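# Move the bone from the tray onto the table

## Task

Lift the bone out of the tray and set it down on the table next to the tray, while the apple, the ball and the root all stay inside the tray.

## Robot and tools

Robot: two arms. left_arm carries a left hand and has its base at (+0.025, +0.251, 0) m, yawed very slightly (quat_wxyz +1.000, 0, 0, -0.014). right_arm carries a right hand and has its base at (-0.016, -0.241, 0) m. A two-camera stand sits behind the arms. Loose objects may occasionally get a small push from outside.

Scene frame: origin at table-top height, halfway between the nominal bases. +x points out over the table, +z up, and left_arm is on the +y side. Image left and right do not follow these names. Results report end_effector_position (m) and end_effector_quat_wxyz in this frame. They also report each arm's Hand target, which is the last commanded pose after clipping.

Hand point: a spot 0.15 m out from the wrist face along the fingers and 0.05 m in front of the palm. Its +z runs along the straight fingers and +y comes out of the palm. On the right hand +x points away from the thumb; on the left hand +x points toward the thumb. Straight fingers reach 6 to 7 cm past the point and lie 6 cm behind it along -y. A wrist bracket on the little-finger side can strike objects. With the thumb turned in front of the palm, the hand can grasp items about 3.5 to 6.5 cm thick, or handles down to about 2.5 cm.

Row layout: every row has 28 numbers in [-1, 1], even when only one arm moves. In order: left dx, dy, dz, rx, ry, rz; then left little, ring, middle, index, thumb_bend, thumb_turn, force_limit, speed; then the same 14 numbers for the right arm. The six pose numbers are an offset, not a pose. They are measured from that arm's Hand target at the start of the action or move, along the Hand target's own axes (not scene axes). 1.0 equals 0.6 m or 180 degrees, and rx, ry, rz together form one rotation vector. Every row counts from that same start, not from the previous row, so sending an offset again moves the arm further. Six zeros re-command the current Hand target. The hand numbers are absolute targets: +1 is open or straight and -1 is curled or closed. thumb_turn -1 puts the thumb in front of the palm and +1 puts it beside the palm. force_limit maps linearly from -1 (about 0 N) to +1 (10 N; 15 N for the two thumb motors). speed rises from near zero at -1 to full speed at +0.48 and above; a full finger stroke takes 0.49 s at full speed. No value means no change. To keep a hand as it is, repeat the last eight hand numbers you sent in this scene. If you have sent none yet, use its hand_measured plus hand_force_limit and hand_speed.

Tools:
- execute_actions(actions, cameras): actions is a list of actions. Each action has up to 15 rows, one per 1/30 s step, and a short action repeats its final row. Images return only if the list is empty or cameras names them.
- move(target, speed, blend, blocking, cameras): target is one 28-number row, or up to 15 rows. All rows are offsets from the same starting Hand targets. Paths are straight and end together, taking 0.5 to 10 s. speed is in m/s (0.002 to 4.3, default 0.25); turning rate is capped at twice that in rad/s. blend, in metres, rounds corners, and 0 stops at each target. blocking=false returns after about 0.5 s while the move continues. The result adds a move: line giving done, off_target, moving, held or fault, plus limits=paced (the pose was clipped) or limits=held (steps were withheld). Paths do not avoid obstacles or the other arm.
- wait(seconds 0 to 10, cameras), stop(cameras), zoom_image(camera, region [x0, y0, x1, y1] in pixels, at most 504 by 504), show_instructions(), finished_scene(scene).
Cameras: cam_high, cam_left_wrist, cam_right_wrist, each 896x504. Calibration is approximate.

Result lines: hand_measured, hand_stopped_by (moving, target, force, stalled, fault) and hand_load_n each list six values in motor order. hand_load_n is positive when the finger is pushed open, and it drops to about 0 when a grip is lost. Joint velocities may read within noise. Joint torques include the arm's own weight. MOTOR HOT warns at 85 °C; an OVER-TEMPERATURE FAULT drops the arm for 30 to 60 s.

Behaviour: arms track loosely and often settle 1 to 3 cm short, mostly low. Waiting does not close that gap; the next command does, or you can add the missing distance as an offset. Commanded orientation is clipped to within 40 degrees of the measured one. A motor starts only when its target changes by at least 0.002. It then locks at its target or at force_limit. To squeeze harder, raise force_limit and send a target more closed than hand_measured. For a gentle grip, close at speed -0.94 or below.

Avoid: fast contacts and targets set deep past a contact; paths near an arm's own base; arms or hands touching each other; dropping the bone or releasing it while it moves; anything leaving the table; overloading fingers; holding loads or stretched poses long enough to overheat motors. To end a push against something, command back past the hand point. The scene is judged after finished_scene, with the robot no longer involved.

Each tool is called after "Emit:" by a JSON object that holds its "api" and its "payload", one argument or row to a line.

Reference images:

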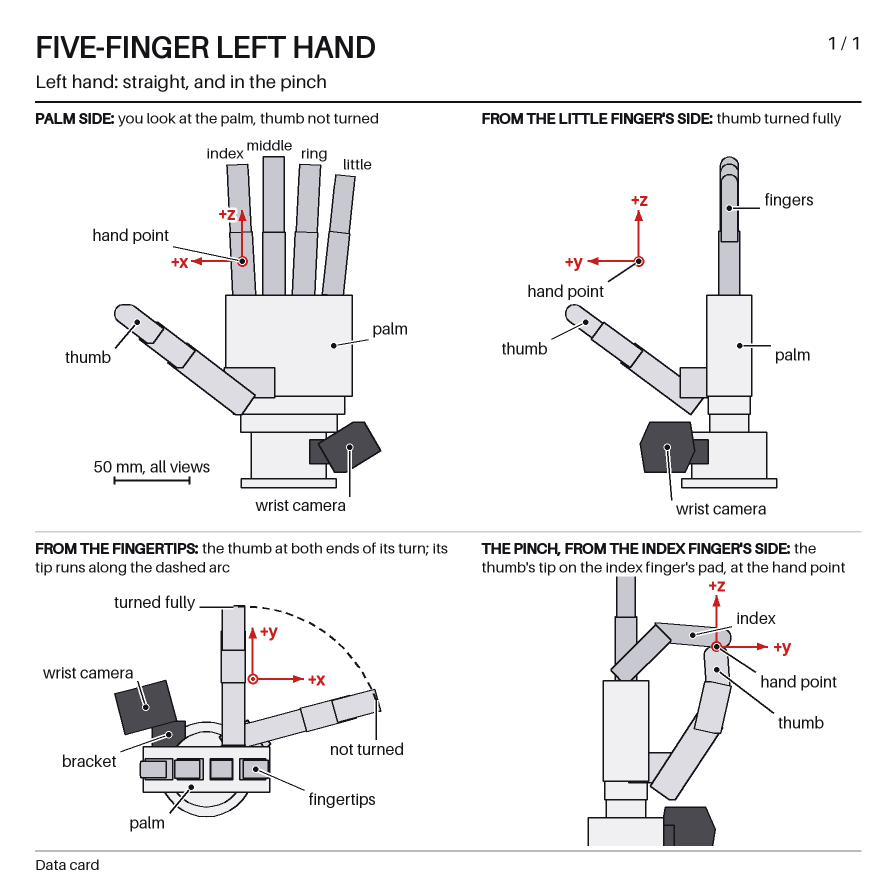

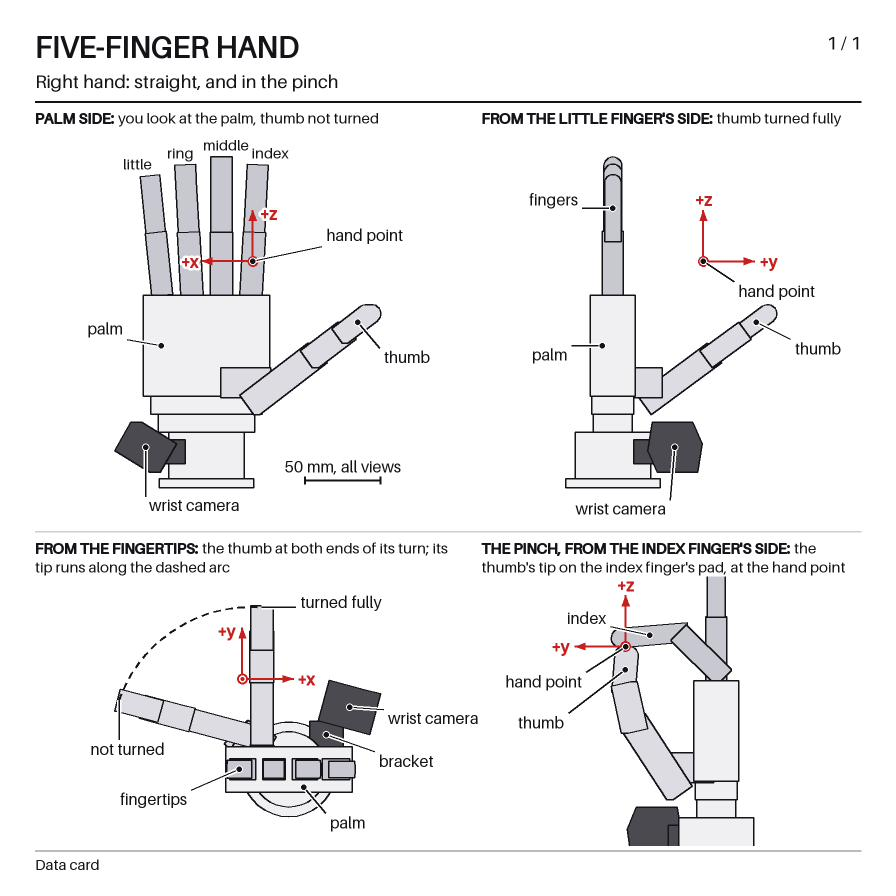

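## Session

Emit:
{"api": "execute_actions", "payload": {
  "actions": []
}}

Scene clock: 0.00 s.
left_arm: end_effector_position=(+0.2905, +0.3433, +0.1684) hand_measured=(+1.000, +1.000, +1.000, +1.000, +1.000, +1.000) hand_load_n=(+0.0, +0.0, +0.0, +0.0, +0.0, +0.0) hand_stopped_by=(target, target, target, target, target, target) hand_force_limit=0.00 hand_speed=-0.80 end_effector_quat_wxyz=(+0.366, -0.226, +0.903, -0.012) | right_arm: end_effector_position=(+0.3763, -0.5534, +0.2354) hand_measured=(+1.000, +1.000, +1.000, +1.000, +1.000, +1.000) hand_load_n=(+0.0, +0.0, +0.0, +0.0, +0.0, +0.0) hand_stopped_by=(target, target, target, target, target, target) hand_force_limit=0.00 hand_speed=-0.80 end_effector_quat_wxyz=(+0.044, +0.511, +0.841, +0.172)
Joint positions: left_arm=[0.158 0.604 0.59 -0.809 -0.057 1.232] | right_arm=[-0.908 1.535 1.438 -1.515 -0.354 1.747]
Joint velocities: within noise
Joint torques (N m): no reading
Heat: left arm: hottest elbow 25 °C; right arm: hottest waist 23 °C.
Hand target: left_arm +0.2987, +0.3444, +0.1863; +0.383, -0.225, +0.896, -0.014 | right_arm +0.3804, -0.5586, +0.2489; +0.059, +0.509, +0.843, +0.166
camera_calibration:
cam_left_wrist: T_world_to_cam=[[0.224259, -0.9742, 0.0253305, 0.264433], [-0.954514, -0.22482, -0.195856, 0.386899], [0.196497, 0.019744, -0.980306, 0.219472], [0, 0, 0, 1]] pos_world=[0.266874, 0.34026, 0.284228]
cam_right_wrist: T_world_to_cam=[[0.718666, 0.60099, 0.349757, -0.0173466], [0.462136, -0.788643, 0.405552, -0.697583], [0.519566, -0.129821, -0.84451, 0.0480823], [0, 0, 0, 1]] pos_world=[0.309863, -0.533477, 0.329579]

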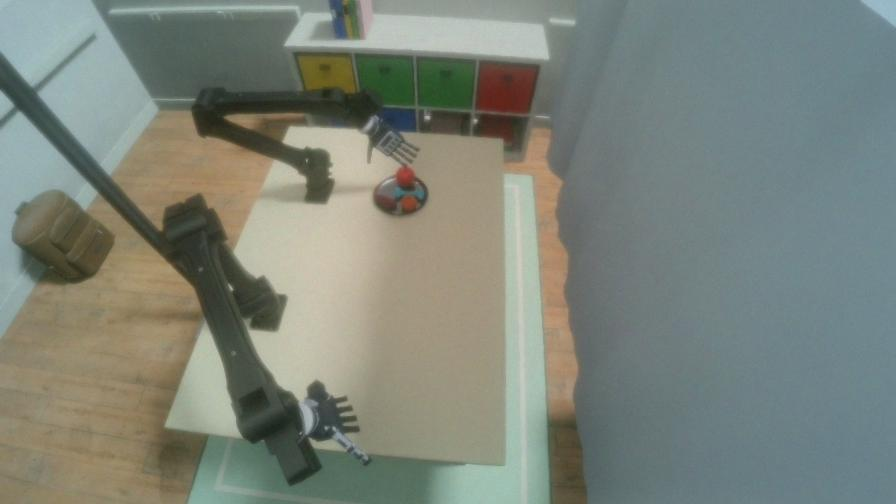

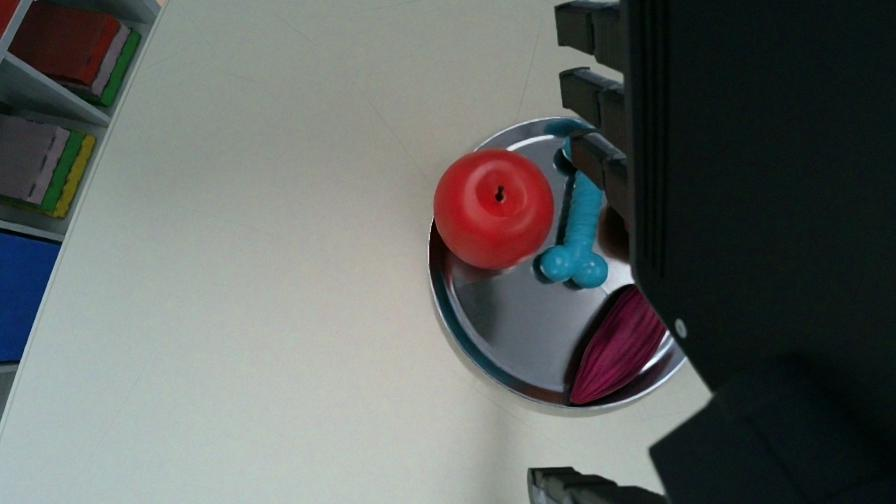

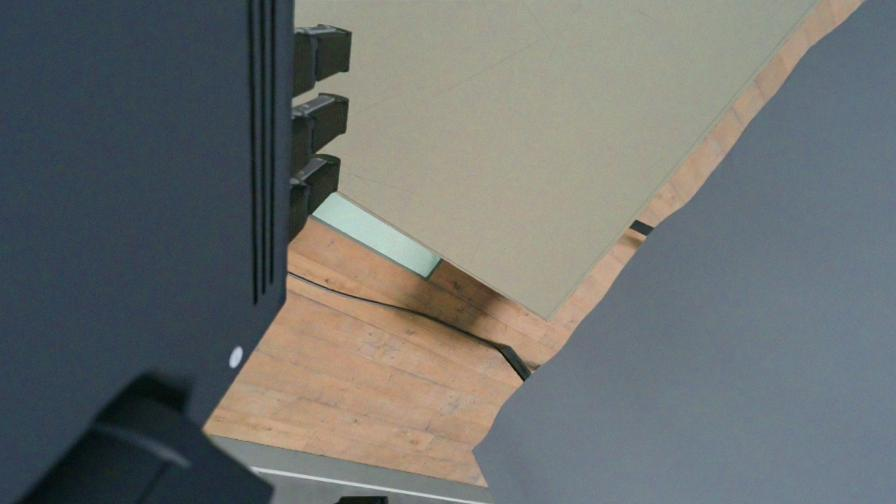

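Emit:
{"api": "zoom_image", "payload": {
  "camera": "cam_high",
  "region": [360, 150, 450, 220]
}}

Emit:
{"api": "zoom_image", "payload": {
  "camera": "cam_left_wrist",
  "region": [410, 90, 710, 430]
}}

Scaled by 5.600.

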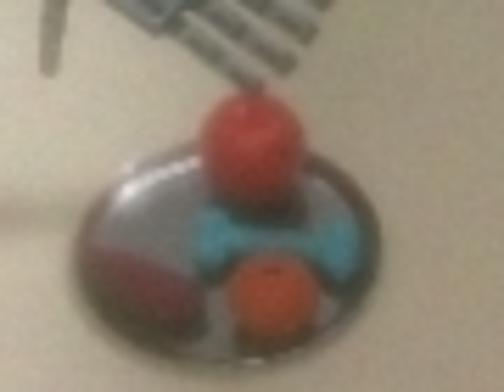

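Scaled by 1.482.

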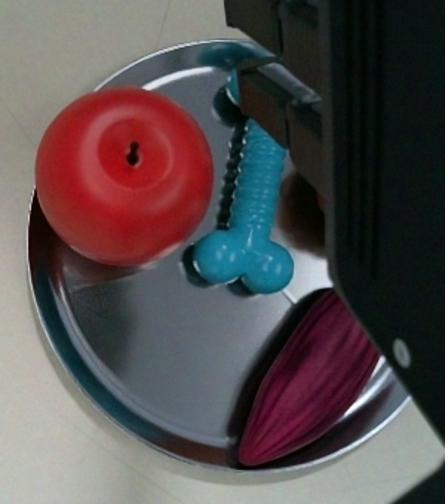

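Emit:
{"api": "move", "payload": {
  "target": [
    [-0.082, 0.3423, -0.3322, -0.2078, -0.0603, -0.216, 1, 1, 1, 1, 1, 1, 0, -0.8, 0.4202, 0.2753, 0.129, -0.2127, -0.1934, -0.5662, -0.9, -0.9, 0.2, 0.2, 0.75, -1, 0, 0],
    [-0.082, 0.3423, -0.3322, -0.2078, -0.0603, -0.216, 1, 1, 1, 1, 1, 1, 0, -0.8, 0.9343, 0.482, 0.331, 0.2446, 0.2224, 0.6509, -0.9, -0.9, 0.2, 0.2, 0.75, -1, 0, 0]
  ],
  "speed": 0.4,
  "blend": [0.08, 0],
  "cameras": ["cam_high", "cam_right_wrist"]
}}

Scene clock: 70.07 s.
left_arm: end_effector_position=(+0.1104, +0.5110, +0.2902) hand_measured=(+1.000, +1.000, +1.000, +1.000, +1.000, +1.000) hand_load_n=(+0.0, +0.0, +0.0, +0.0, +0.0, +0.0) hand_stopped_by=(target, target, target, target, target, target) hand_force_limit=0.00 hand_speed=-0.80 end_effector_quat_wxyz=(+0.328, -0.616, +0.699, +0.155) | right_arm: end_effector_position=(+0.3970, +0.0904, +0.1836) hand_measured=(-0.900, -0.900, +0.200, +0.200, +0.750, -1.000) hand_load_n=(+0.0, +0.0, +0.5, +0.0, +0.0, +0.0) hand_stopped_by=(target, target, target, target, target, target) hand_force_limit=0.00 hand_speed=0.00 end_effector_quat_wxyz=(-0.495, +0.869, -0.018, -0.016)
Joint positions: left_arm=[1.053 0.646 0.928 -1.115 -0.093 1.189] | right_arm=[0.411 1.556 1.249 -0.682 -0.915 -0.826]
Joint torques (N m): left_arm=[1.49 1.32 17.05 0.75 0.12 0.05] | right_arm=[-0.03 -11.81 12.83 1.06 -0.48 -0.08]
Heat: left arm: hottest elbow 37 °C; right arm: hottest elbow 30 °C.
Hand target: left_arm +0.1098, +0.5198, +0.3200; +0.346, -0.614, +0.690, +0.164 | right_arm +0.4098, +0.1003, +0.2003; -0.500, +0.866, +0.000, +0.001
Off the commanded pose: left_arm 0.031 m, 3 deg | right_arm 0.023 m, 3 deg.
move: off_target (left_arm, right_arm)
camera_calibration:
cam_right_wrist: T_world_to_cam=[[0.175005, -0.501648, -0.847185, 0.134165], [-0.871665, -0.47903, 0.103589, 0.378579], [-0.457792, 0.720333, -0.521102, 0.328957], [0, 0, 0, 1]] pos_world=[0.457109, 0.011696, 0.245866]
Images, in order (width x height): cam_high 896x504, cam_right_wrist 896x504.

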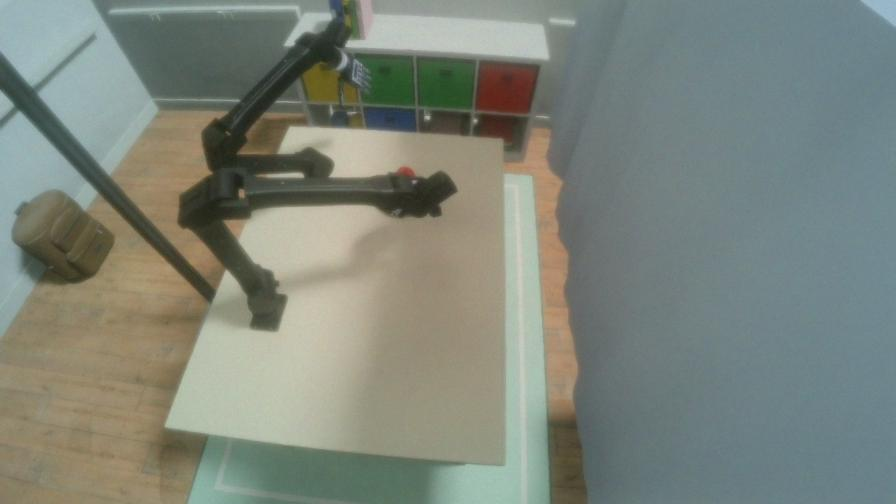

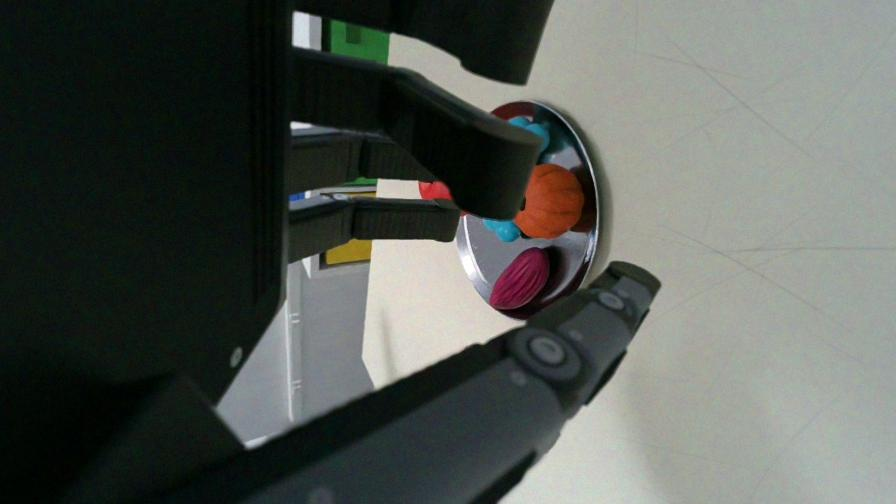

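Emit:
{"api": "zoom_image", "payload": {
  "camera": "cam_right_wrist",
  "region": [420, 80, 640, 330]
}}

Scaled by 2.016.

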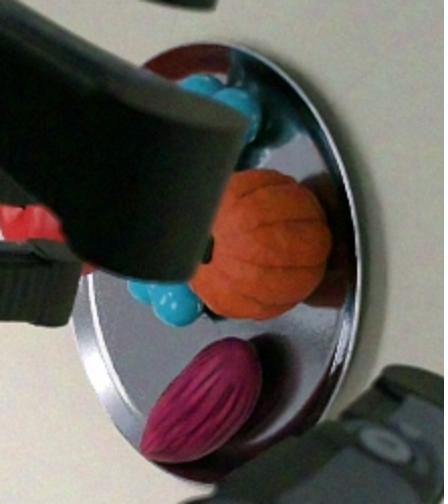

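Emit:
{"api": "move", "payload": {
  "target": [0, 0, 0, 0, 0, 0, 1, 1, 1, 1, 1, 1, 0, -0.8, -0.0047, 0.0115, 0.291, 0, 0, 0, -0.9, -0.9, 0.2, 0.2, 0.75, -1, 0, 0],
  "speed": 0.2,
  "cameras": ["cam_right_wrist"]
}}

Scene clock: 95.73 s.
left_arm: end_effector_position=(+0.1104, +0.5110, +0.2902) hand_measured=(+1.000, +1.000, +1.000, +1.000, +1.000, +1.000) hand_load_n=(+0.0, -0.5, +0.0, +0.0, +0.0, +0.0) hand_stopped_by=(target, target, target, target, target, target) hand_force_limit=0.00 hand_speed=-0.80 end_effector_quat_wxyz=(+0.328, -0.616, +0.699, +0.155) | right_arm: end_effector_position=(+0.3932, +0.2304, +0.0870) hand_measured=(-0.900, -0.900, +0.200, +0.200, +0.750, -1.000) hand_load_n=(+0.0, +0.0, +0.0, +0.0, +0.0, +0.0) hand_stopped_by=(target, target, target, target, target, target) hand_force_limit=0.00 hand_speed=0.00 end_effector_quat_wxyz=(-0.485, +0.874, -0.008, -0.016)
Joint positions: left_arm=[1.053 0.646 0.928 -1.115 -0.093 1.189] | right_arm=[0.651 1.808 1.291 -0.298 -0.758 -0.589]
Joint torques (N m): left_arm=[1.32 1.44 17.05 0.75 0.13 0.06] | right_arm=[-0.15 -15.03 12.03 2.48 -0.32 0.19]
Heat: left arm: hottest elbow 38 °C; right arm: hottest elbow 31 °C.
Hand target: left_arm +0.1098, +0.5198, +0.3200; +0.346, -0.614, +0.690, +0.164 | right_arm +0.4071, +0.2480, +0.1070; -0.500, +0.866, +0.000, +0.000
Off the commanded pose: left_arm 0.031 m, 3 deg | right_arm 0.030 m, 3 deg.
move: off_target (left_arm, right_arm)
camera_calibration:
cam_right_wrist: T_world_to_cam=[[0.192618, -0.516952, -0.834062, 0.118795], [-0.86355, -0.492972, 0.106116, 0.452199], [-0.466026, 0.699814, -0.541369, 0.185649], [0, 0, 0, 1]] pos_world=[0.454131, 0.154412, 0.151601]
Images, in order (width x height): cam_right_wrist 896x504.

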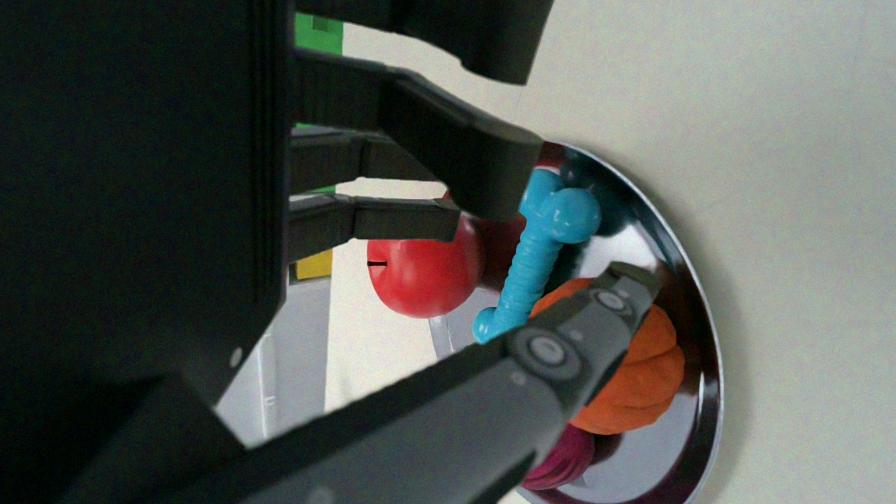

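Emit:
{"api": "move", "payload": {
  "target": [0, 0, 0, 0, 0, 0, 1, 1, 1, 1, 1, 1, 0, -0.8, -0.0093, 0.004, 0.0595, 0, 0.012, 0.007, -0.9, -0.9, 0.2, 0.2, 0.75, -1, 0, 0],
  "speed": 0.1,
  "cameras": ["cam_right_wrist"]
}}

Scene clock: 121.57 s.
left_arm: end_effector_position=(+0.1104, +0.5110, +0.2902) hand_measured=(+1.000, +1.000, +1.000, +1.000, +1.000, +1.000) hand_load_n=(+0.0, +0.0, +0.0, +0.0, +0.0, +0.0) hand_stopped_by=(target, target, target, target, target, target) hand_force_limit=0.00 hand_speed=-0.80 end_effector_quat_wxyz=(+0.328, -0.616, +0.699, +0.155) | right_arm: end_effector_position=(+0.3892, +0.2599, +0.0675) hand_measured=(-0.900, -0.900, +0.200, +0.200, +0.750, -1.000) hand_load_n=(+0.0, +0.0, +0.0, +0.0, +0.0, +0.0) hand_stopped_by=(target, target, target, target, target, target) hand_force_limit=0.00 hand_speed=0.00 end_effector_quat_wxyz=(-0.484, +0.875, -0.026, -0.003)
Joint positions: left_arm=[1.053 0.646 0.928 -1.115 -0.093 1.189] | right_arm=[0.702 1.853 1.291 -0.197 -0.687 -0.505]
Joint torques (N m): left_arm=[1.44 1.55 17.06 0.8 0.13 0.05] | right_arm=[-0.15 -15.44 11.58 2.65 -0.26 0.2]
Heat: left arm: hottest elbow 40 °C; right arm: hottest elbow 33 °C.
Hand target: left_arm +0.1098, +0.5198, +0.3200; +0.346, -0.614, +0.690, +0.164 | right_arm +0.4014, +0.2777, +0.0869; -0.500, +0.866, -0.019, +0.011
Off the commanded pose: left_arm 0.031 m, 3 deg | right_arm 0.029 m, 3 deg.
move: off_target (left_arm, right_arm)
camera_calibration:
cam_right_wrist: T_world_to_cam=[[0.173846, -0.527946, -0.831294, 0.128527], [-0.884416, -0.454967, 0.103989, 0.463679], [-0.433112, 0.717132, -0.546018, 0.135688], [0, 0, 0, 1]] pos_world=[0.446509, 0.181508, 0.132714]
Images, in order (width x height): cam_right_wrist 896x504.

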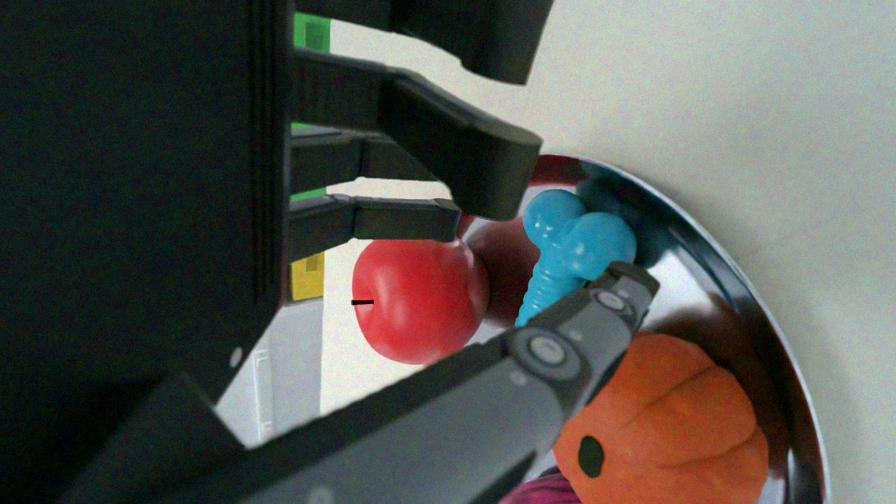

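Emit:
{"api": "move", "payload": {
  "target": [0, 0, 0, 0, 0, 0, 1, 1, 1, 1, 1, 1, 0, -0.8, -0.0113, 0.0392, 0.0123, 0, 0, 0, -0.9, -0.9, 0.2, 0.2, 0.75, -1, 0, 0],
  "speed": 0.06,
  "cameras": ["cam_right_wrist"]
}}

Scene clock: 134.17 s.
left_arm: end_effector_position=(+0.1104, +0.5110, +0.2902) hand_measured=(+1.000, +1.000, +1.000, +1.000, +1.000, +1.000) hand_load_n=(+0.0, +0.0, +0.0, +0.0, +0.0, +0.0) hand_stopped_by=(target, target, target, target, target, target) hand_force_limit=0.00 hand_speed=-0.80 end_effector_quat_wxyz=(+0.328, -0.616, +0.699, +0.155) | right_arm: end_effector_position=(+0.3957, +0.2652, +0.0617) hand_measured=(-0.900, -0.900, +0.200, +0.200, +0.750, -1.000) hand_load_n=(+0.5, +0.0, +0.0, +0.0, +0.0, +0.0) hand_stopped_by=(target, target, target, target, target, target) hand_force_limit=0.00 hand_speed=0.00 end_effector_quat_wxyz=(-0.495, +0.868, -0.019, +0.010)
Joint positions: left_arm=[1.053 0.646 0.928 -1.115 -0.093 1.189] | right_arm=[0.702 1.868 1.281 -0.131 -0.686 -0.504]
Joint torques (N m): left_arm=[1.32 1.44 17.06 0.77 0.1 0.05] | right_arm=[0.03 -15.38 8.18 2.69 -0.25 0.19]
Heat: left arm: hottest elbow 40 °C; right arm: hottest elbow 33 °C.
Hand target: left_arm +0.1098, +0.5198, +0.3200; +0.346, -0.614, +0.690, +0.164 | right_arm +0.3945, +0.2728, +0.0631; -0.500, +0.866, -0.019, +0.011
Off the commanded pose: left_arm 0.031 m, 3 deg | right_arm 0.008 m, 1 deg.
move: off_target (left_arm)
camera_calibration:
cam_right_wrist: T_world_to_cam=[[0.198648, -0.506702, -0.838923, 0.110379], [-0.88789, -0.455462, 0.0648525, 0.476367], [-0.414958, 0.731989, -0.540372, 0.120033], [0, 0, 0, 1]] pos_world=[0.450844, 0.185034, 0.126568]
Images, in order (width x height): cam_right_wrist 896x504.

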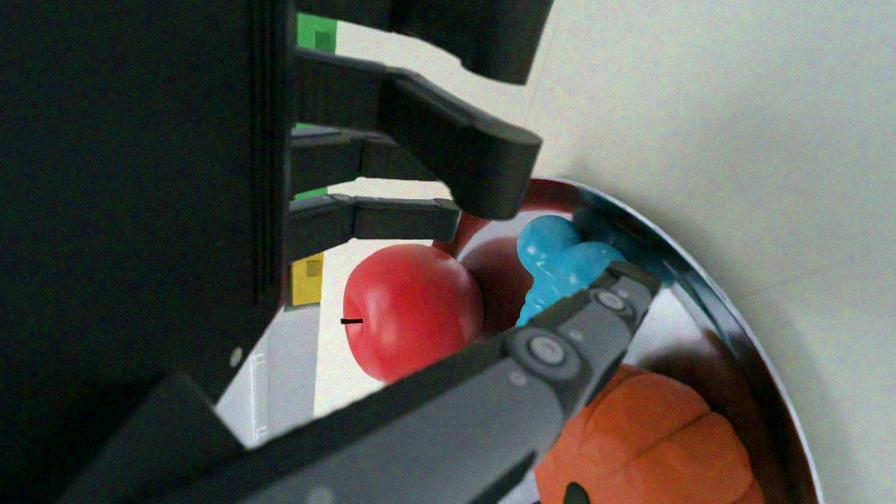

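Emit:
{"api": "move", "payload": {
  "target": [0, 0, 0, 0, 0, 0, 1, 1, 1, 1, 1, 1, 0, -0.8, -0.0217, 0.0427, 0.022, 0, 0, 0, -0.9, -0.9, 0.2, 0.2, 0.75, -1, 0, 0],
  "speed": 0.05,
  "cameras": ["cam_right_wrist"]
}}

Scene clock: 156.83 s.
left_arm: end_effector_position=(+0.1104, +0.5110, +0.2902) hand_measured=(+1.000, +1.000, +1.000, +1.000, +1.000, +1.000) hand_load_n=(+0.0, +0.0, +0.0, +0.0, +0.0, +0.0) hand_stopped_by=(target, target, target, target, target, target) hand_force_limit=0.00 hand_speed=-0.80 end_effector_quat_wxyz=(+0.328, -0.616, +0.699, +0.155) | right_arm: end_effector_position=(+0.3878, +0.2633, +0.0375) hand_measured=(-0.900, -0.900, +0.200, +0.200, +0.750, -1.000) hand_load_n=(+0.0, +0.0, -0.5, +0.0, +0.0, +0.0) hand_stopped_by=(target, target, target, target, target, target) hand_force_limit=0.00 hand_speed=0.00 end_effector_quat_wxyz=(-0.498, +0.867, -0.020, +0.015)
Joint positions: left_arm=[1.053 0.646 0.928 -1.115 -0.093 1.189] | right_arm=[0.709 1.886 1.225 -0.04 -0.676 -0.493]
Joint torques (N m): left_arm=[1.38 1.55 17.11 0.61 0.14 0.06] | right_arm=[0.5 -14.86 7.54 2.66 -0.22 0.19]
Heat: left arm: hottest elbow 42 °C; right arm: hottest elbow 32 °C.
Hand target: left_arm +0.1098, +0.5198, +0.3200; +0.346, -0.614, +0.690, +0.164 | right_arm +0.3815, +0.2718, +0.0341; -0.500, +0.866, -0.019, +0.011
Off the commanded pose: left_arm 0.031 m, 3 deg | right_arm 0.011 m, 1 deg.
move: off_target (left_arm, right_arm)
camera_calibration:
cam_right_wrist: T_world_to_cam=[[0.20217, -0.502504, -0.840605, 0.0882503], [-0.89117, -0.450338, 0.0548754, 0.470347], [-0.406131, 0.738028, -0.538862, 0.100043], [0, 0, 0, 1]] pos_world=[0.441949, 0.182326, 0.102283]
Images, in order (width x height): cam_right_wrist 896x504.

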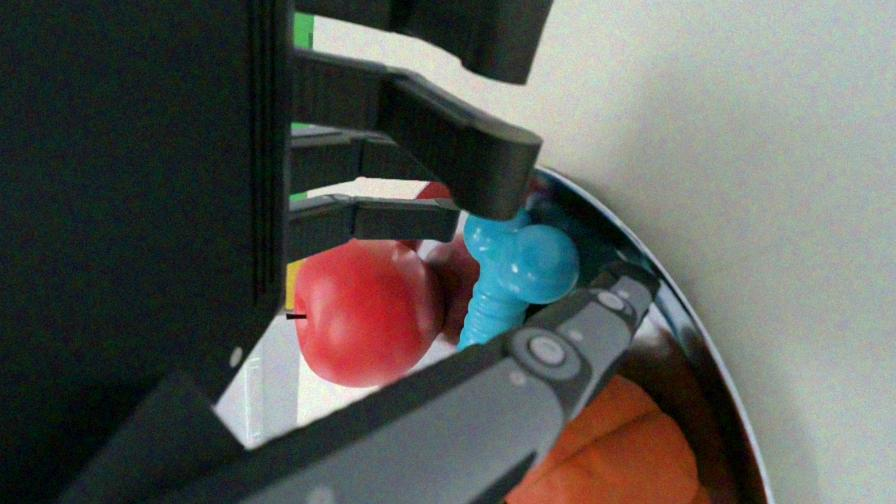

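Emit:
{"api": "zoom_image", "payload": {
  "camera": "cam_right_wrist",
  "region": [420, 160, 740, 380]
}}

Scaled by 1.575.

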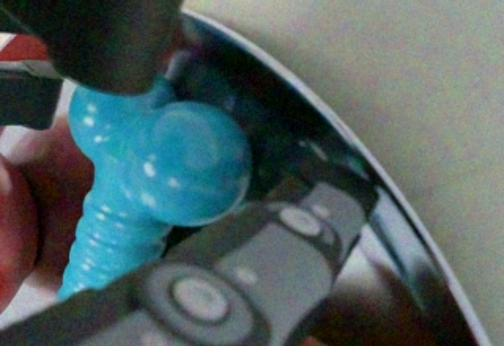

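Emit:
{"api": "move", "payload": {
  "target": [0, 0, 0, 0, 0, 0, 1, 1, 1, 1, 1, 1, 0, -0.8, -0.0133, 0.0048, 0.006, 0, 0, 0, -0.9, -0.9, 0.2, 0.2, 0.75, -1, 0, 0],
  "speed": 0.05,
  "cameras": ["cam_right_wrist"]
}}

Scene clock: 192.77 s.
left_arm: end_effector_position=(+0.1104, +0.5110, +0.2902) hand_measured=(+1.000, +1.000, +1.000, +1.000, +1.000, +1.000) hand_load_n=(+0.0, +0.0, +0.0, +0.0, +0.0, +0.0) hand_stopped_by=(target, target, target, target, target, target) hand_force_limit=0.00 hand_speed=-0.80 end_effector_quat_wxyz=(+0.328, -0.616, +0.699, +0.155) | right_arm: end_effector_position=(+0.3858, +0.2668, +0.0362) hand_measured=(-0.900, -0.900, +0.200, +0.200, +0.750, -1.000) hand_load_n=(+0.0, +0.0, -0.5, +0.0, +0.0, +0.0) hand_stopped_by=(target, target, target, target, target, target) hand_force_limit=0.00 hand_speed=0.00 end_effector_quat_wxyz=(-0.502, +0.864, -0.018, +0.021)
Joint positions: left_arm=[1.053 0.646 0.928 -1.115 -0.093 1.189] | right_arm=[0.717 1.886 1.214 -0.009 -0.667 -0.485]
Joint torques (N m): left_arm=[1.26 1.73 17.01 0.79 0.13 0.07] | right_arm=[0.85 -15.03 6.86 2.29 -0.16 0.22]
Heat: left arm: hottest elbow 43 °C; right arm: hottest elbow 30 °C.
Hand target: left_arm +0.1098, +0.5198, +0.3200; +0.346, -0.614, +0.690, +0.164 | right_arm +0.3736, +0.2739, +0.0299; -0.500, +0.866, -0.019, +0.011
Off the commanded pose: left_arm 0.031 m, 3 deg | right_arm 0.015 m, 1 deg.
move: off_target (left_arm, right_arm)
camera_calibration:
cam_right_wrist: T_world_to_cam=[[0.210187, -0.49546, -0.842818, 0.0845037], [-0.892997, -0.448212, 0.0407855, 0.470851], [-0.397968, 0.744061, -0.536652, 0.0910939], [0, 0, 0, 1]] pos_world=[0.438959, 0.18513, 0.100903]
Images, in order (width x height): cam_right_wrist 896x504.

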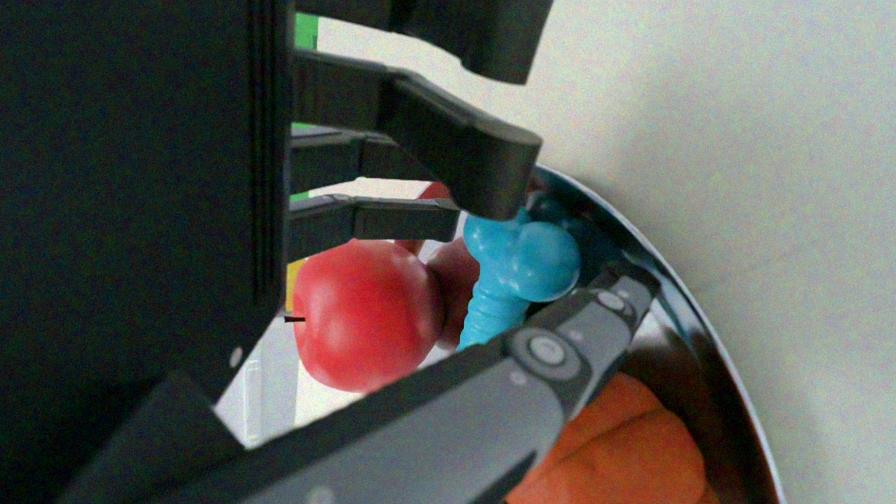

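Emit:
{"api": "move", "payload": {
  "target": [0, 0, 0, 0, 0, 0, 1, 1, 1, 1, 1, 1, 0, -0.8, -0.0228, -0.0013, 0.009, 0, 0, 0, -0.9, -0.9, 0.2, 0.2, 0.75, -1, 0, 0],
  "speed": 0.05,
  "cameras": ["cam_right_wrist"]
}}

Scene clock: 206.97 s.
left_arm: end_effector_position=(+0.1104, +0.5110, +0.2902) hand_measured=(+1.000, +1.000, +1.000, +1.000, +1.000, +1.000) hand_load_n=(+0.0, +0.0, +0.0, +0.0, +0.0, +0.0) hand_stopped_by=(target, target, target, target, target, target) hand_force_limit=0.00 hand_speed=-0.80 end_effector_quat_wxyz=(+0.328, -0.616, +0.699, +0.155) | right_arm: end_effector_position=(+0.3771, +0.2750, +0.0353) hand_measured=(-0.900, -0.900, +0.200, +0.200, +0.750, -1.000) hand_load_n=(+0.0, +0.0, +0.0, +0.0, +0.0, +0.0) hand_stopped_by=(target, target, target, target, target, target) hand_force_limit=0.00 hand_speed=0.00 end_effector_quat_wxyz=(-0.505, +0.862, -0.015, +0.026)
Joint positions: left_arm=[1.053 0.646 0.928 -1.115 -0.093 1.189] | right_arm=[0.739 1.882 1.198 0.025 -0.648 -0.47]
Joint torques (N m): left_arm=[1.67 1.44 17.05 0.69 0.14 0.05] | right_arm=[0.97 -15.33 6.17 1.91 -0.17 0.26]
Heat: left arm: hottest elbow 43 °C; right arm: hottest elbow 29 °C.
Hand target: left_arm +0.1098, +0.5198, +0.3200; +0.346, -0.614, +0.690, +0.164 | right_arm +0.3601, +0.2796, +0.0280; -0.500, +0.866, -0.019, +0.011
Off the commanded pose: left_arm 0.031 m, 3 deg | right_arm 0.019 m, 2 deg.
move: off_target (left_arm, right_arm)
camera_calibration:
cam_right_wrist: T_world_to_cam=[[0.220434, -0.489582, -0.843634, 0.0840901], [-0.893374, -0.448511, 0.0268516, 0.467531], [-0.391526, 0.747761, -0.536247, 0.0774638], [0, 0, 0, 1]] pos_world=[0.429472, 0.192937, 0.099927]
Images, in order (width x height): cam_right_wrist 896x504.

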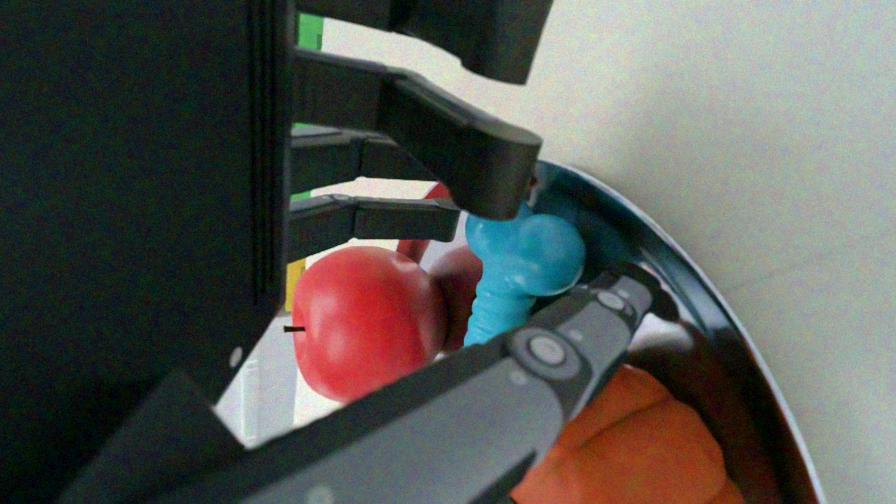

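Emit:
{"api": "zoom_image", "payload": {
  "camera": "cam_right_wrist",
  "region": [420, 130, 740, 350]
}}

Scaled by 1.575.

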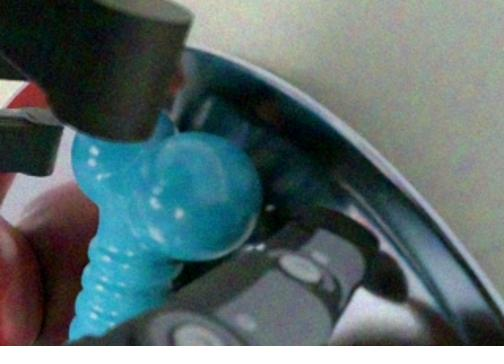

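Emit:
{"api": "move", "payload": {
  "target": [0, 0, 0, 0, 0, 0, 1, 1, 1, 1, 1, 1, 0, -0.8, 0.0383, -0.018, -0.034, 0, 0, 0, -0.9, -0.9, 0.2, 0.2, 0.75, -1, 0, 0],
  "speed": 0.05,
  "cameras": ["cam_right_wrist"]
}}

Scene clock: 241.07 s.
left_arm: end_effector_position=(+0.1104, +0.5110, +0.2902) hand_measured=(+1.000, +1.000, +1.000, +1.000, +1.000, +1.000) hand_load_n=(+0.0, +0.0, +0.0, +0.0, +0.0, +0.0) hand_stopped_by=(target, target, target, target, target, target) hand_force_limit=0.00 hand_speed=-0.80 end_effector_quat_wxyz=(+0.328, -0.616, +0.699, +0.155) | right_arm: end_effector_position=(+0.3660, +0.2652, +0.0303) hand_measured=(-0.900, -0.900, +0.200, +0.200, +0.750, -1.000) hand_load_n=(+0.0, +0.0, +0.5, +0.0, +0.0, +0.0) hand_stopped_by=(target, target, target, target, target, target) hand_force_limit=0.00 hand_speed=0.00 end_effector_quat_wxyz=(-0.491, +0.871, -0.024, -0.003)
Joint positions: left_arm=[1.053 0.646 0.928 -1.115 -0.093 1.189] | right_arm=[0.733 1.879 1.198 -0.043 -0.674 -0.471]
Joint torques (N m): left_arm=[1.55 1.49 17.1 0.72 0.15 0.05] | right_arm=[-1.9 -16.32 9.69 1.29 -0.53 -0.07]
Heat: left arm: hottest elbow 44 °C; right arm: hottest elbow 28 °C.
Hand target: left_arm +0.1098, +0.5198, +0.3200; +0.346, -0.614, +0.690, +0.164 | right_arm +0.3825, +0.2664, +0.0475; -0.500, +0.866, -0.019, +0.011
Off the commanded pose: left_arm 0.031 m, 3 deg | right_arm 0.024 m, 2 deg.
move: off_target (left_arm, right_arm)
camera_calibration:
cam_right_wrist: T_world_to_cam=[[0.177905, -0.513083, -0.8397, 0.0992129], [-0.883436, -0.459152, 0.0933846, 0.450579], [-0.433463, 0.725207, -0.534961, 0.099218], [0, 0, 0, 1]] pos_world=[0.423415, 0.185835, 0.0943097]
Images, in order (width x height): cam_right_wrist 896x504.

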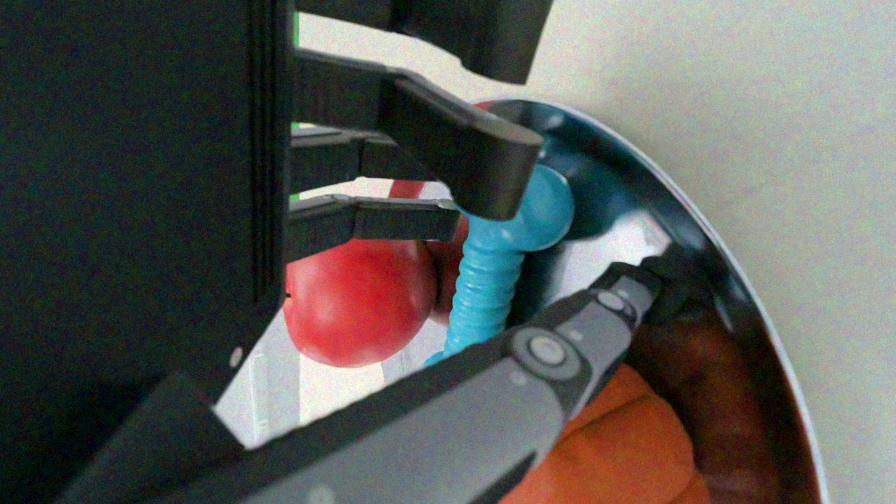

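Emit:
{"api": "move", "payload": {
  "target": [0, 0, 0, 0, 0, 0, 1, 1, 1, 1, 1, 1, 0, -0.8, 0.0, -0.065, -0.0375, 0, 0, 0, -0.9, -0.9, 0.2, 0.2, 0.7, -1, 0, 0],
  "speed": 0.08,
  "cameras": ["cam_right_wrist"]
}}

Scene clock: 248.03 s.
left_arm: end_effector_position=(+0.1104, +0.5110, +0.2902) hand_measured=(+1.000, +1.000, +1.000, +1.000, +1.000, +1.000) hand_load_n=(+0.0, +0.0, +0.0, +0.5, +0.0, +0.0) hand_stopped_by=(target, target, target, target, target, target) hand_force_limit=0.00 hand_speed=-0.80 end_effector_quat_wxyz=(+0.328, -0.616, +0.699, +0.155) | right_arm: end_effector_position=(+0.3616, +0.2599, +0.0654) hand_measured=(-0.900, -0.900, +0.200, +0.200, +0.700, -1.000) hand_load_n=(+0.0, +0.0, +0.0, +0.0, +0.0, +0.0) hand_stopped_by=(target, target, target, target, target, target) hand_force_limit=0.00 hand_speed=0.00 end_effector_quat_wxyz=(-0.484, +0.875, -0.028, -0.010)
Joint positions: left_arm=[1.053 0.646 0.928 -1.115 -0.093 1.189] | right_arm=[0.732 1.814 1.222 -0.155 -0.674 -0.472]
Joint torques (N m): left_arm=[1.32 1.49 17.05 0.72 0.14 0.06] | right_arm=[-1.79 -16.26 11.48 1.47 -0.53 -0.07]
Heat: left arm: hottest elbow 44 °C; right arm: hottest elbow 28 °C.
Hand target: left_arm +0.1098, +0.5198, +0.3200; +0.346, -0.614, +0.690, +0.164 | right_arm +0.3824, +0.2664, +0.0925; -0.500, +0.866, -0.018, +0.011
Off the commanded pose: left_arm 0.031 m, 3 deg | right_arm 0.035 m, 3 deg.
move: off_target (left_arm, right_arm)
camera_calibration:
cam_right_wrist: T_world_to_cam=[[0.163315, -0.526722, -0.834201, 0.135197], [-0.882081, -0.456679, 0.115663, 0.438363], [-0.441884, 0.716944, -0.539194, 0.125377], [0, 0, 0, 1]] pos_world=[0.419994, 0.181514, 0.129682]
Images, in order (width x height): cam_right_wrist 896x504.

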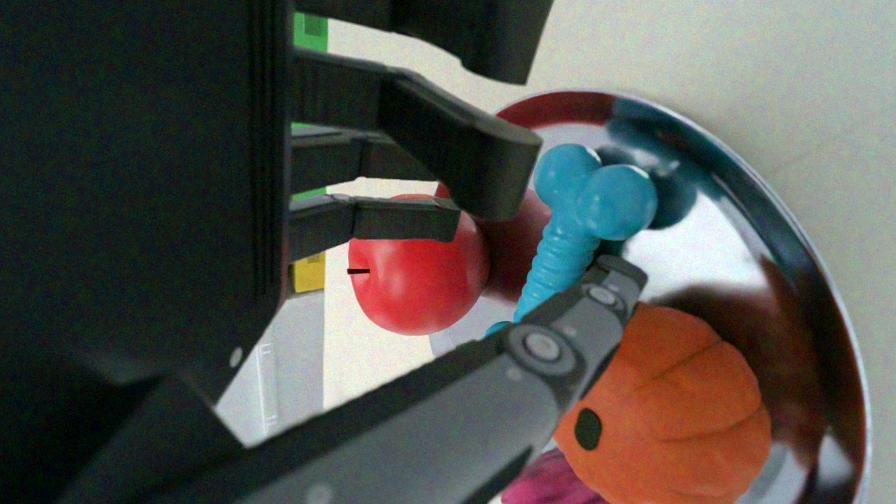

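Emit:
{"api": "move", "payload": {
  "target": [0, 0, 0, 0, 0, 0, 1, 1, 1, 1, 1, 1, 0, -0.8, 0.0217, 0.0003, -0.0007, 0, 0.0144, 0.0083, -0.9, -0.9, 0.2, 0.2, 0.7, -1, 0, 0],
  "speed": 0.06,
  "cameras": ["cam_right_wrist"]
}}

Scene clock: 278.77 s.
left_arm: end_effector_position=(+0.1104, +0.5110, +0.2902) hand_measured=(+1.000, +1.000, +1.000, +1.000, +1.000, +1.000) hand_load_n=(-0.5, +0.0, +0.0, +0.0, +0.0, +0.0) hand_stopped_by=(target, target, target, target, target, target) hand_force_limit=0.00 hand_speed=-0.80 end_effector_quat_wxyz=(+0.328, -0.616, +0.699, +0.155) | right_arm: end_effector_position=(+0.3707, +0.2544, +0.0635) hand_measured=(-0.900, -0.900, +0.200, +0.200, +0.700, -1.000) hand_load_n=(+0.0, +0.0, +0.0, +0.0, +0.0, +0.0) hand_stopped_by=(target, target, target, target, target, target) hand_force_limit=0.00 hand_speed=0.00 end_effector_quat_wxyz=(-0.479, +0.877, -0.041, +0.001)
Joint positions: left_arm=[1.053 0.646 0.928 -1.115 -0.093 1.189] | right_arm=[0.721 1.814 1.222 -0.156 -0.649 -0.466]
Joint torques (N m): left_arm=[1.38 1.44 17.07 0.76 0.12 0.05] | right_arm=[-1.73 -15.85 11.81 2.47 -0.25 0.19]
Heat: left arm: hottest elbow 45 °C; right arm: hottest elbow 29 °C.
Hand target: left_arm +0.1098, +0.5198, +0.3200; +0.346, -0.614, +0.690, +0.164 | right_arm +0.3955, +0.2653, +0.0925; -0.500, +0.865, -0.041, +0.024
Off the commanded pose: left_arm 0.031 m, 3 deg | right_arm 0.040 m, 4 deg.
move: off_target (left_arm, right_arm)
camera_calibration:
cam_right_wrist: T_world_to_cam=[[0.151243, -0.542351, -0.826426, 0.137219], [-0.896937, -0.426703, 0.115882, 0.44202], [-0.415487, 0.723726, -0.550991, 0.121465], [0, 0, 0, 1]] pos_world=[0.426178, 0.175125, 0.129105]
Images, in order (width x height): cam_right_wrist 896x504.

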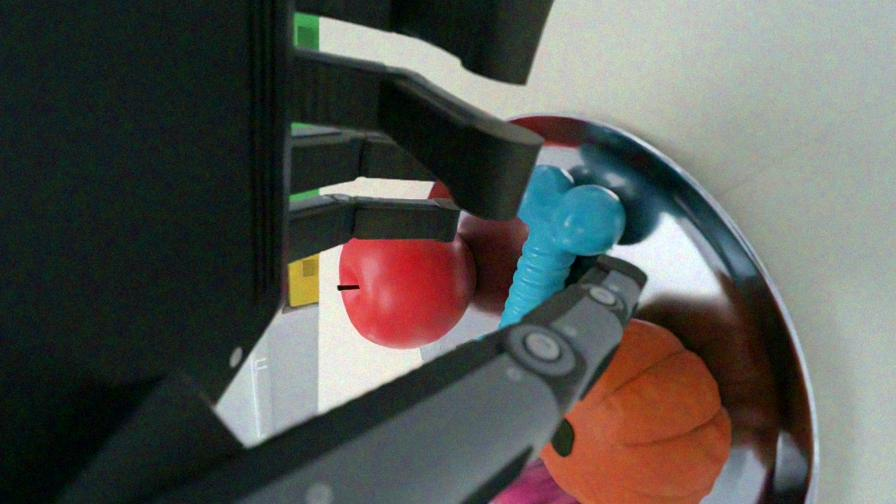

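Emit:
{"api": "move", "payload": {
  "target": [0, 0, 0, 0, 0, 0, 1, 1, 1, 1, 1, 1, 0, -0.8, -0.0092, 0.087, 0.0245, 0, 0.0144, 0.0083, -0.9, -0.9, 0.2, 0.2, 0.7, -1, 0, 0],
  "speed": 0.06,
  "cameras": ["cam_right_wrist"]
}}

Scene clock: 297.93 s.
left_arm: end_effector_position=(+0.1104, +0.5110, +0.2902) hand_measured=(+1.000, +1.000, +1.000, +1.000, +1.000, +1.000) hand_load_n=(+0.0, +0.0, +0.0, +0.0, +0.5, +0.0) hand_stopped_by=(target, target, target, target, target, target) hand_force_limit=0.00 hand_speed=-0.80 end_effector_quat_wxyz=(+0.328, -0.616, +0.699, +0.155) | right_arm: end_effector_position=(+0.3777, +0.2551, +0.0384) hand_measured=(-0.900, -0.900, +0.200, +0.200, +0.700, -1.000) hand_load_n=(+0.0, +0.0, +0.0, +0.0, +0.0, +0.0) hand_stopped_by=(target, target, target, target, target, target) hand_force_limit=0.00 hand_speed=0.00 end_effector_quat_wxyz=(-0.494, +0.867, -0.053, +0.030)
Joint positions: left_arm=[1.053 0.646 0.928 -1.115 -0.093 1.189] | right_arm=[0.721 1.841 1.155 0.014 -0.609 -0.427]
Joint torques (N m): left_arm=[1.38 1.38 17.07 0.81 0.14 0.05] | right_arm=[-1.85 -14.62 7.68 2.78 -0.19 0.2]
Heat: left arm: hottest elbow 45 °C; right arm: hottest elbow 30 °C.
Hand target: left_arm +0.1098, +0.5198, +0.3200; +0.346, -0.614, +0.690, +0.164 | right_arm +0.3889, +0.2525, +0.0400; -0.499, +0.864, -0.064, +0.038
Off the commanded pose: left_arm 0.031 m, 3 deg | right_arm 0.011 m, 2 deg.
move: off_target (left_arm, right_arm)
camera_calibration:
cam_right_wrist: T_world_to_cam=[[0.159198, -0.522332, -0.83775, 0.108113], [-0.921243, -0.383662, 0.0641467, 0.451661], [-0.354919, 0.76156, -0.542272, 0.0772202], [0, 0, 0, 1]] pos_world=[0.426285, 0.170948, 0.103473]
Images, in order (width x height): cam_right_wrist 896x504.

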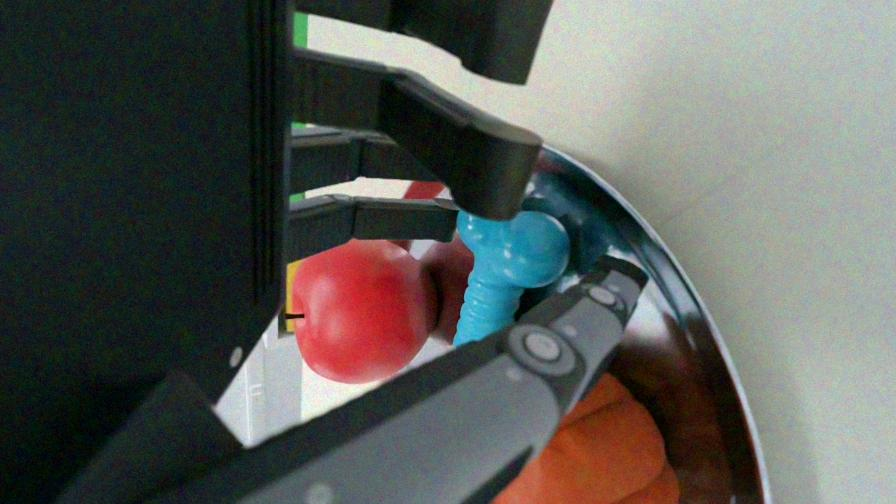

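Emit:
{"api": "move", "payload": {
  "target": [0, 0, 0, 0, 0, 0, 1, 1, 1, 1, 1, 1, 0, -0.8, -0.0343, -0.0095, 0.0165, 0, 0, 0, -0.9, -0.9, 0.2, 0.2, 0.7, -1, 0, 0],
  "speed": 0.05,
  "cameras": ["cam_right_wrist"]
}}

Scene clock: 316.83 s.
left_arm: end_effector_position=(+0.1104, +0.5110, +0.2902) hand_measured=(+1.000, +1.000, +1.000, +1.000, +1.000, +1.000) hand_load_n=(+0.0, +0.0, +0.0, +0.0, +0.0, +0.0) hand_stopped_by=(target, target, target, target, target, target) hand_force_limit=0.00 hand_speed=-0.80 end_effector_quat_wxyz=(+0.328, -0.616, +0.699, +0.155) | right_arm: end_effector_position=(+0.3725, +0.2577, +0.0329) hand_measured=(-0.900, -0.900, +0.200, +0.200, +0.700, -1.000) hand_load_n=(+0.0, +0.0, +0.0, +0.0, +0.0, +0.0) hand_stopped_by=(target, target, target, target, target, target) hand_force_limit=0.00 hand_speed=0.00 end_effector_quat_wxyz=(-0.490, +0.868, -0.066, +0.035)
Joint positions: left_arm=[1.053 0.646 0.928 -1.115 -0.093 1.189] | right_arm=[0.735 1.841 1.138 0.04 -0.576 -0.397]
Joint torques (N m): left_arm=[1.2 1.26 17.06 0.76 0.12 0.07] | right_arm=[0.21 -15.21 7.61 2.82 -0.17 0.19]
Heat: left arm: hottest elbow 46 °C; right arm: hottest elbow 29 °C.
Hand target: left_arm +0.1098, +0.5198, +0.3200; +0.346, -0.614, +0.690, +0.164 | right_arm +0.3701, +0.2669, +0.0400; -0.499, +0.864, -0.064, +0.037
Off the commanded pose: left_arm 0.031 m, 3 deg | right_arm 0.012 m, 1 deg.
move: off_target (left_arm, right_arm)
camera_calibration:
cam_right_wrist: T_world_to_cam=[[0.139352, -0.531742, -0.835363, 0.115497], [-0.931081, -0.357577, 0.072292, 0.444908], [-0.337147, 0.767717, -0.544924, 0.0622953], [0, 0, 0, 1]] pos_world=[0.419154, 0.172678, 0.0982648]
Images, in order (width x height): cam_right_wrist 896x504.

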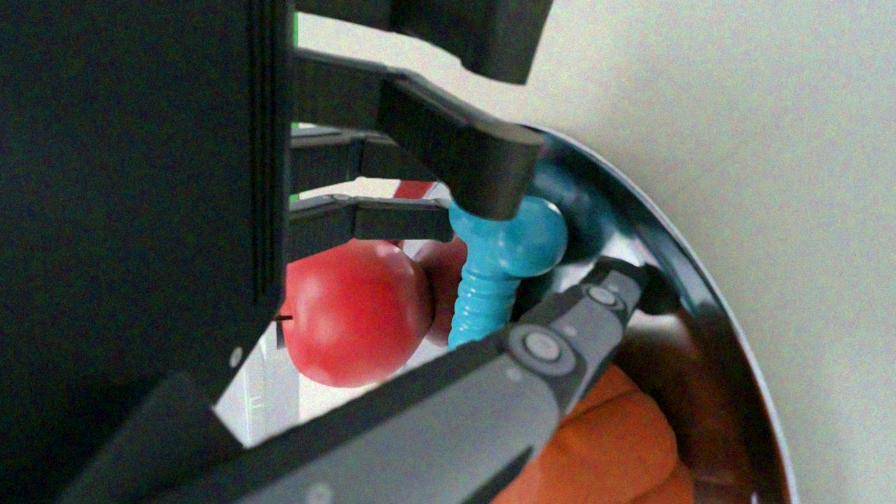

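Emit:
{"api": "move", "payload": {
  "target": [0, 0, 0, 0, 0, 0, 1, 1, 1, 1, 1, 1, 0, -0.8, 0, 0, 0, 0, 0, 0, -0.9, -0.9, -0.4, -0.4, 0.1, -1, -0.2, -0.92],
  "speed": 0.06,
  "cameras": ["cam_right_wrist"]
}}

Scene clock: 328.00 s.
left_arm: end_effector_position=(+0.1104, +0.5110, +0.2902) hand_measured=(+1.000, +1.000, +1.000, +1.000, +1.000, +1.000) hand_load_n=(+0.0, +0.0, +0.0, +0.0, +0.0, +0.0) hand_stopped_by=(target, target, target, target, target, target) hand_force_limit=0.00 hand_speed=-0.80 end_effector_quat_wxyz=(+0.328, -0.616, +0.699, +0.155) | right_arm: end_effector_position=(+0.3729, +0.2578, +0.0330) hand_measured=(-0.900, -0.900, +0.054, +0.030, +0.624, -1.000) hand_load_n=(+0.5, +0.0, +2.5, +4.5, +7.0, +0.5) hand_stopped_by=(target, target, force, force, force, target) hand_force_limit=-0.20 hand_speed=-0.92 end_effector_quat_wxyz=(-0.491, +0.868, -0.067, +0.035)
Joint positions: left_arm=[1.053 0.646 0.928 -1.115 -0.093 1.189] | right_arm=[0.735 1.841 1.138 0.041 -0.574 -0.396]
Joint torques (N m): left_arm=[1.2 1.49 17.06 0.73 0.13 0.04] | right_arm=[0.21 -15.27 7.6 2.74 -0.21 0.2]
Heat: left arm: hottest elbow 46 °C; right arm: hottest elbow 29 °C.
Hand target: left_arm +0.1098, +0.5198, +0.3200; +0.346, -0.614, +0.690, +0.164 | right_arm +0.3701, +0.2669, +0.0400; -0.499, +0.864, -0.064, +0.037
Off the commanded pose: left_arm 0.031 m, 3 deg | right_arm 0.012 m, 1 deg.
move: off_target (left_arm, right_arm)
camera_calibration:
cam_right_wrist: T_world_to_cam=[[0.139232, -0.53182, -0.835334, 0.115613], [-0.931722, -0.356083, 0.0714041, 0.445183], [-0.335422, 0.768357, -0.545086, 0.0616026], [0, 0, 0, 1]] pos_world=[0.419353, 0.172675, 0.0983666]
Images, in order (width x height): cam_right_wrist 896x504.

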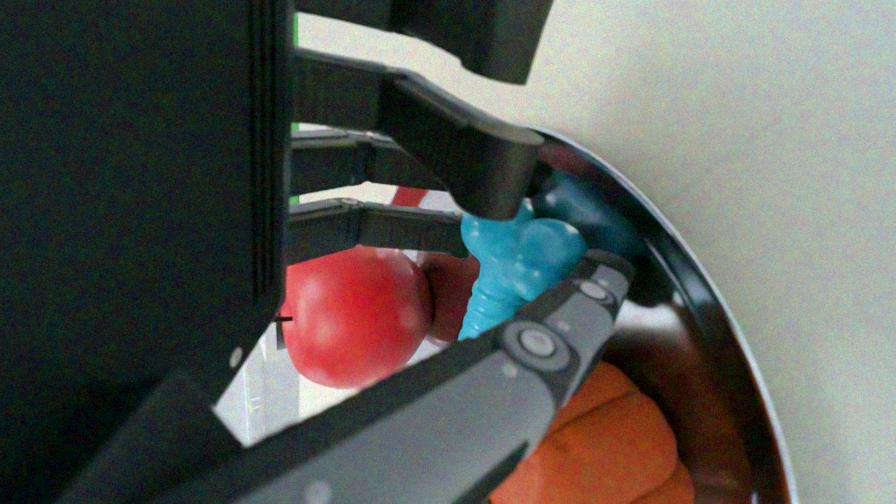

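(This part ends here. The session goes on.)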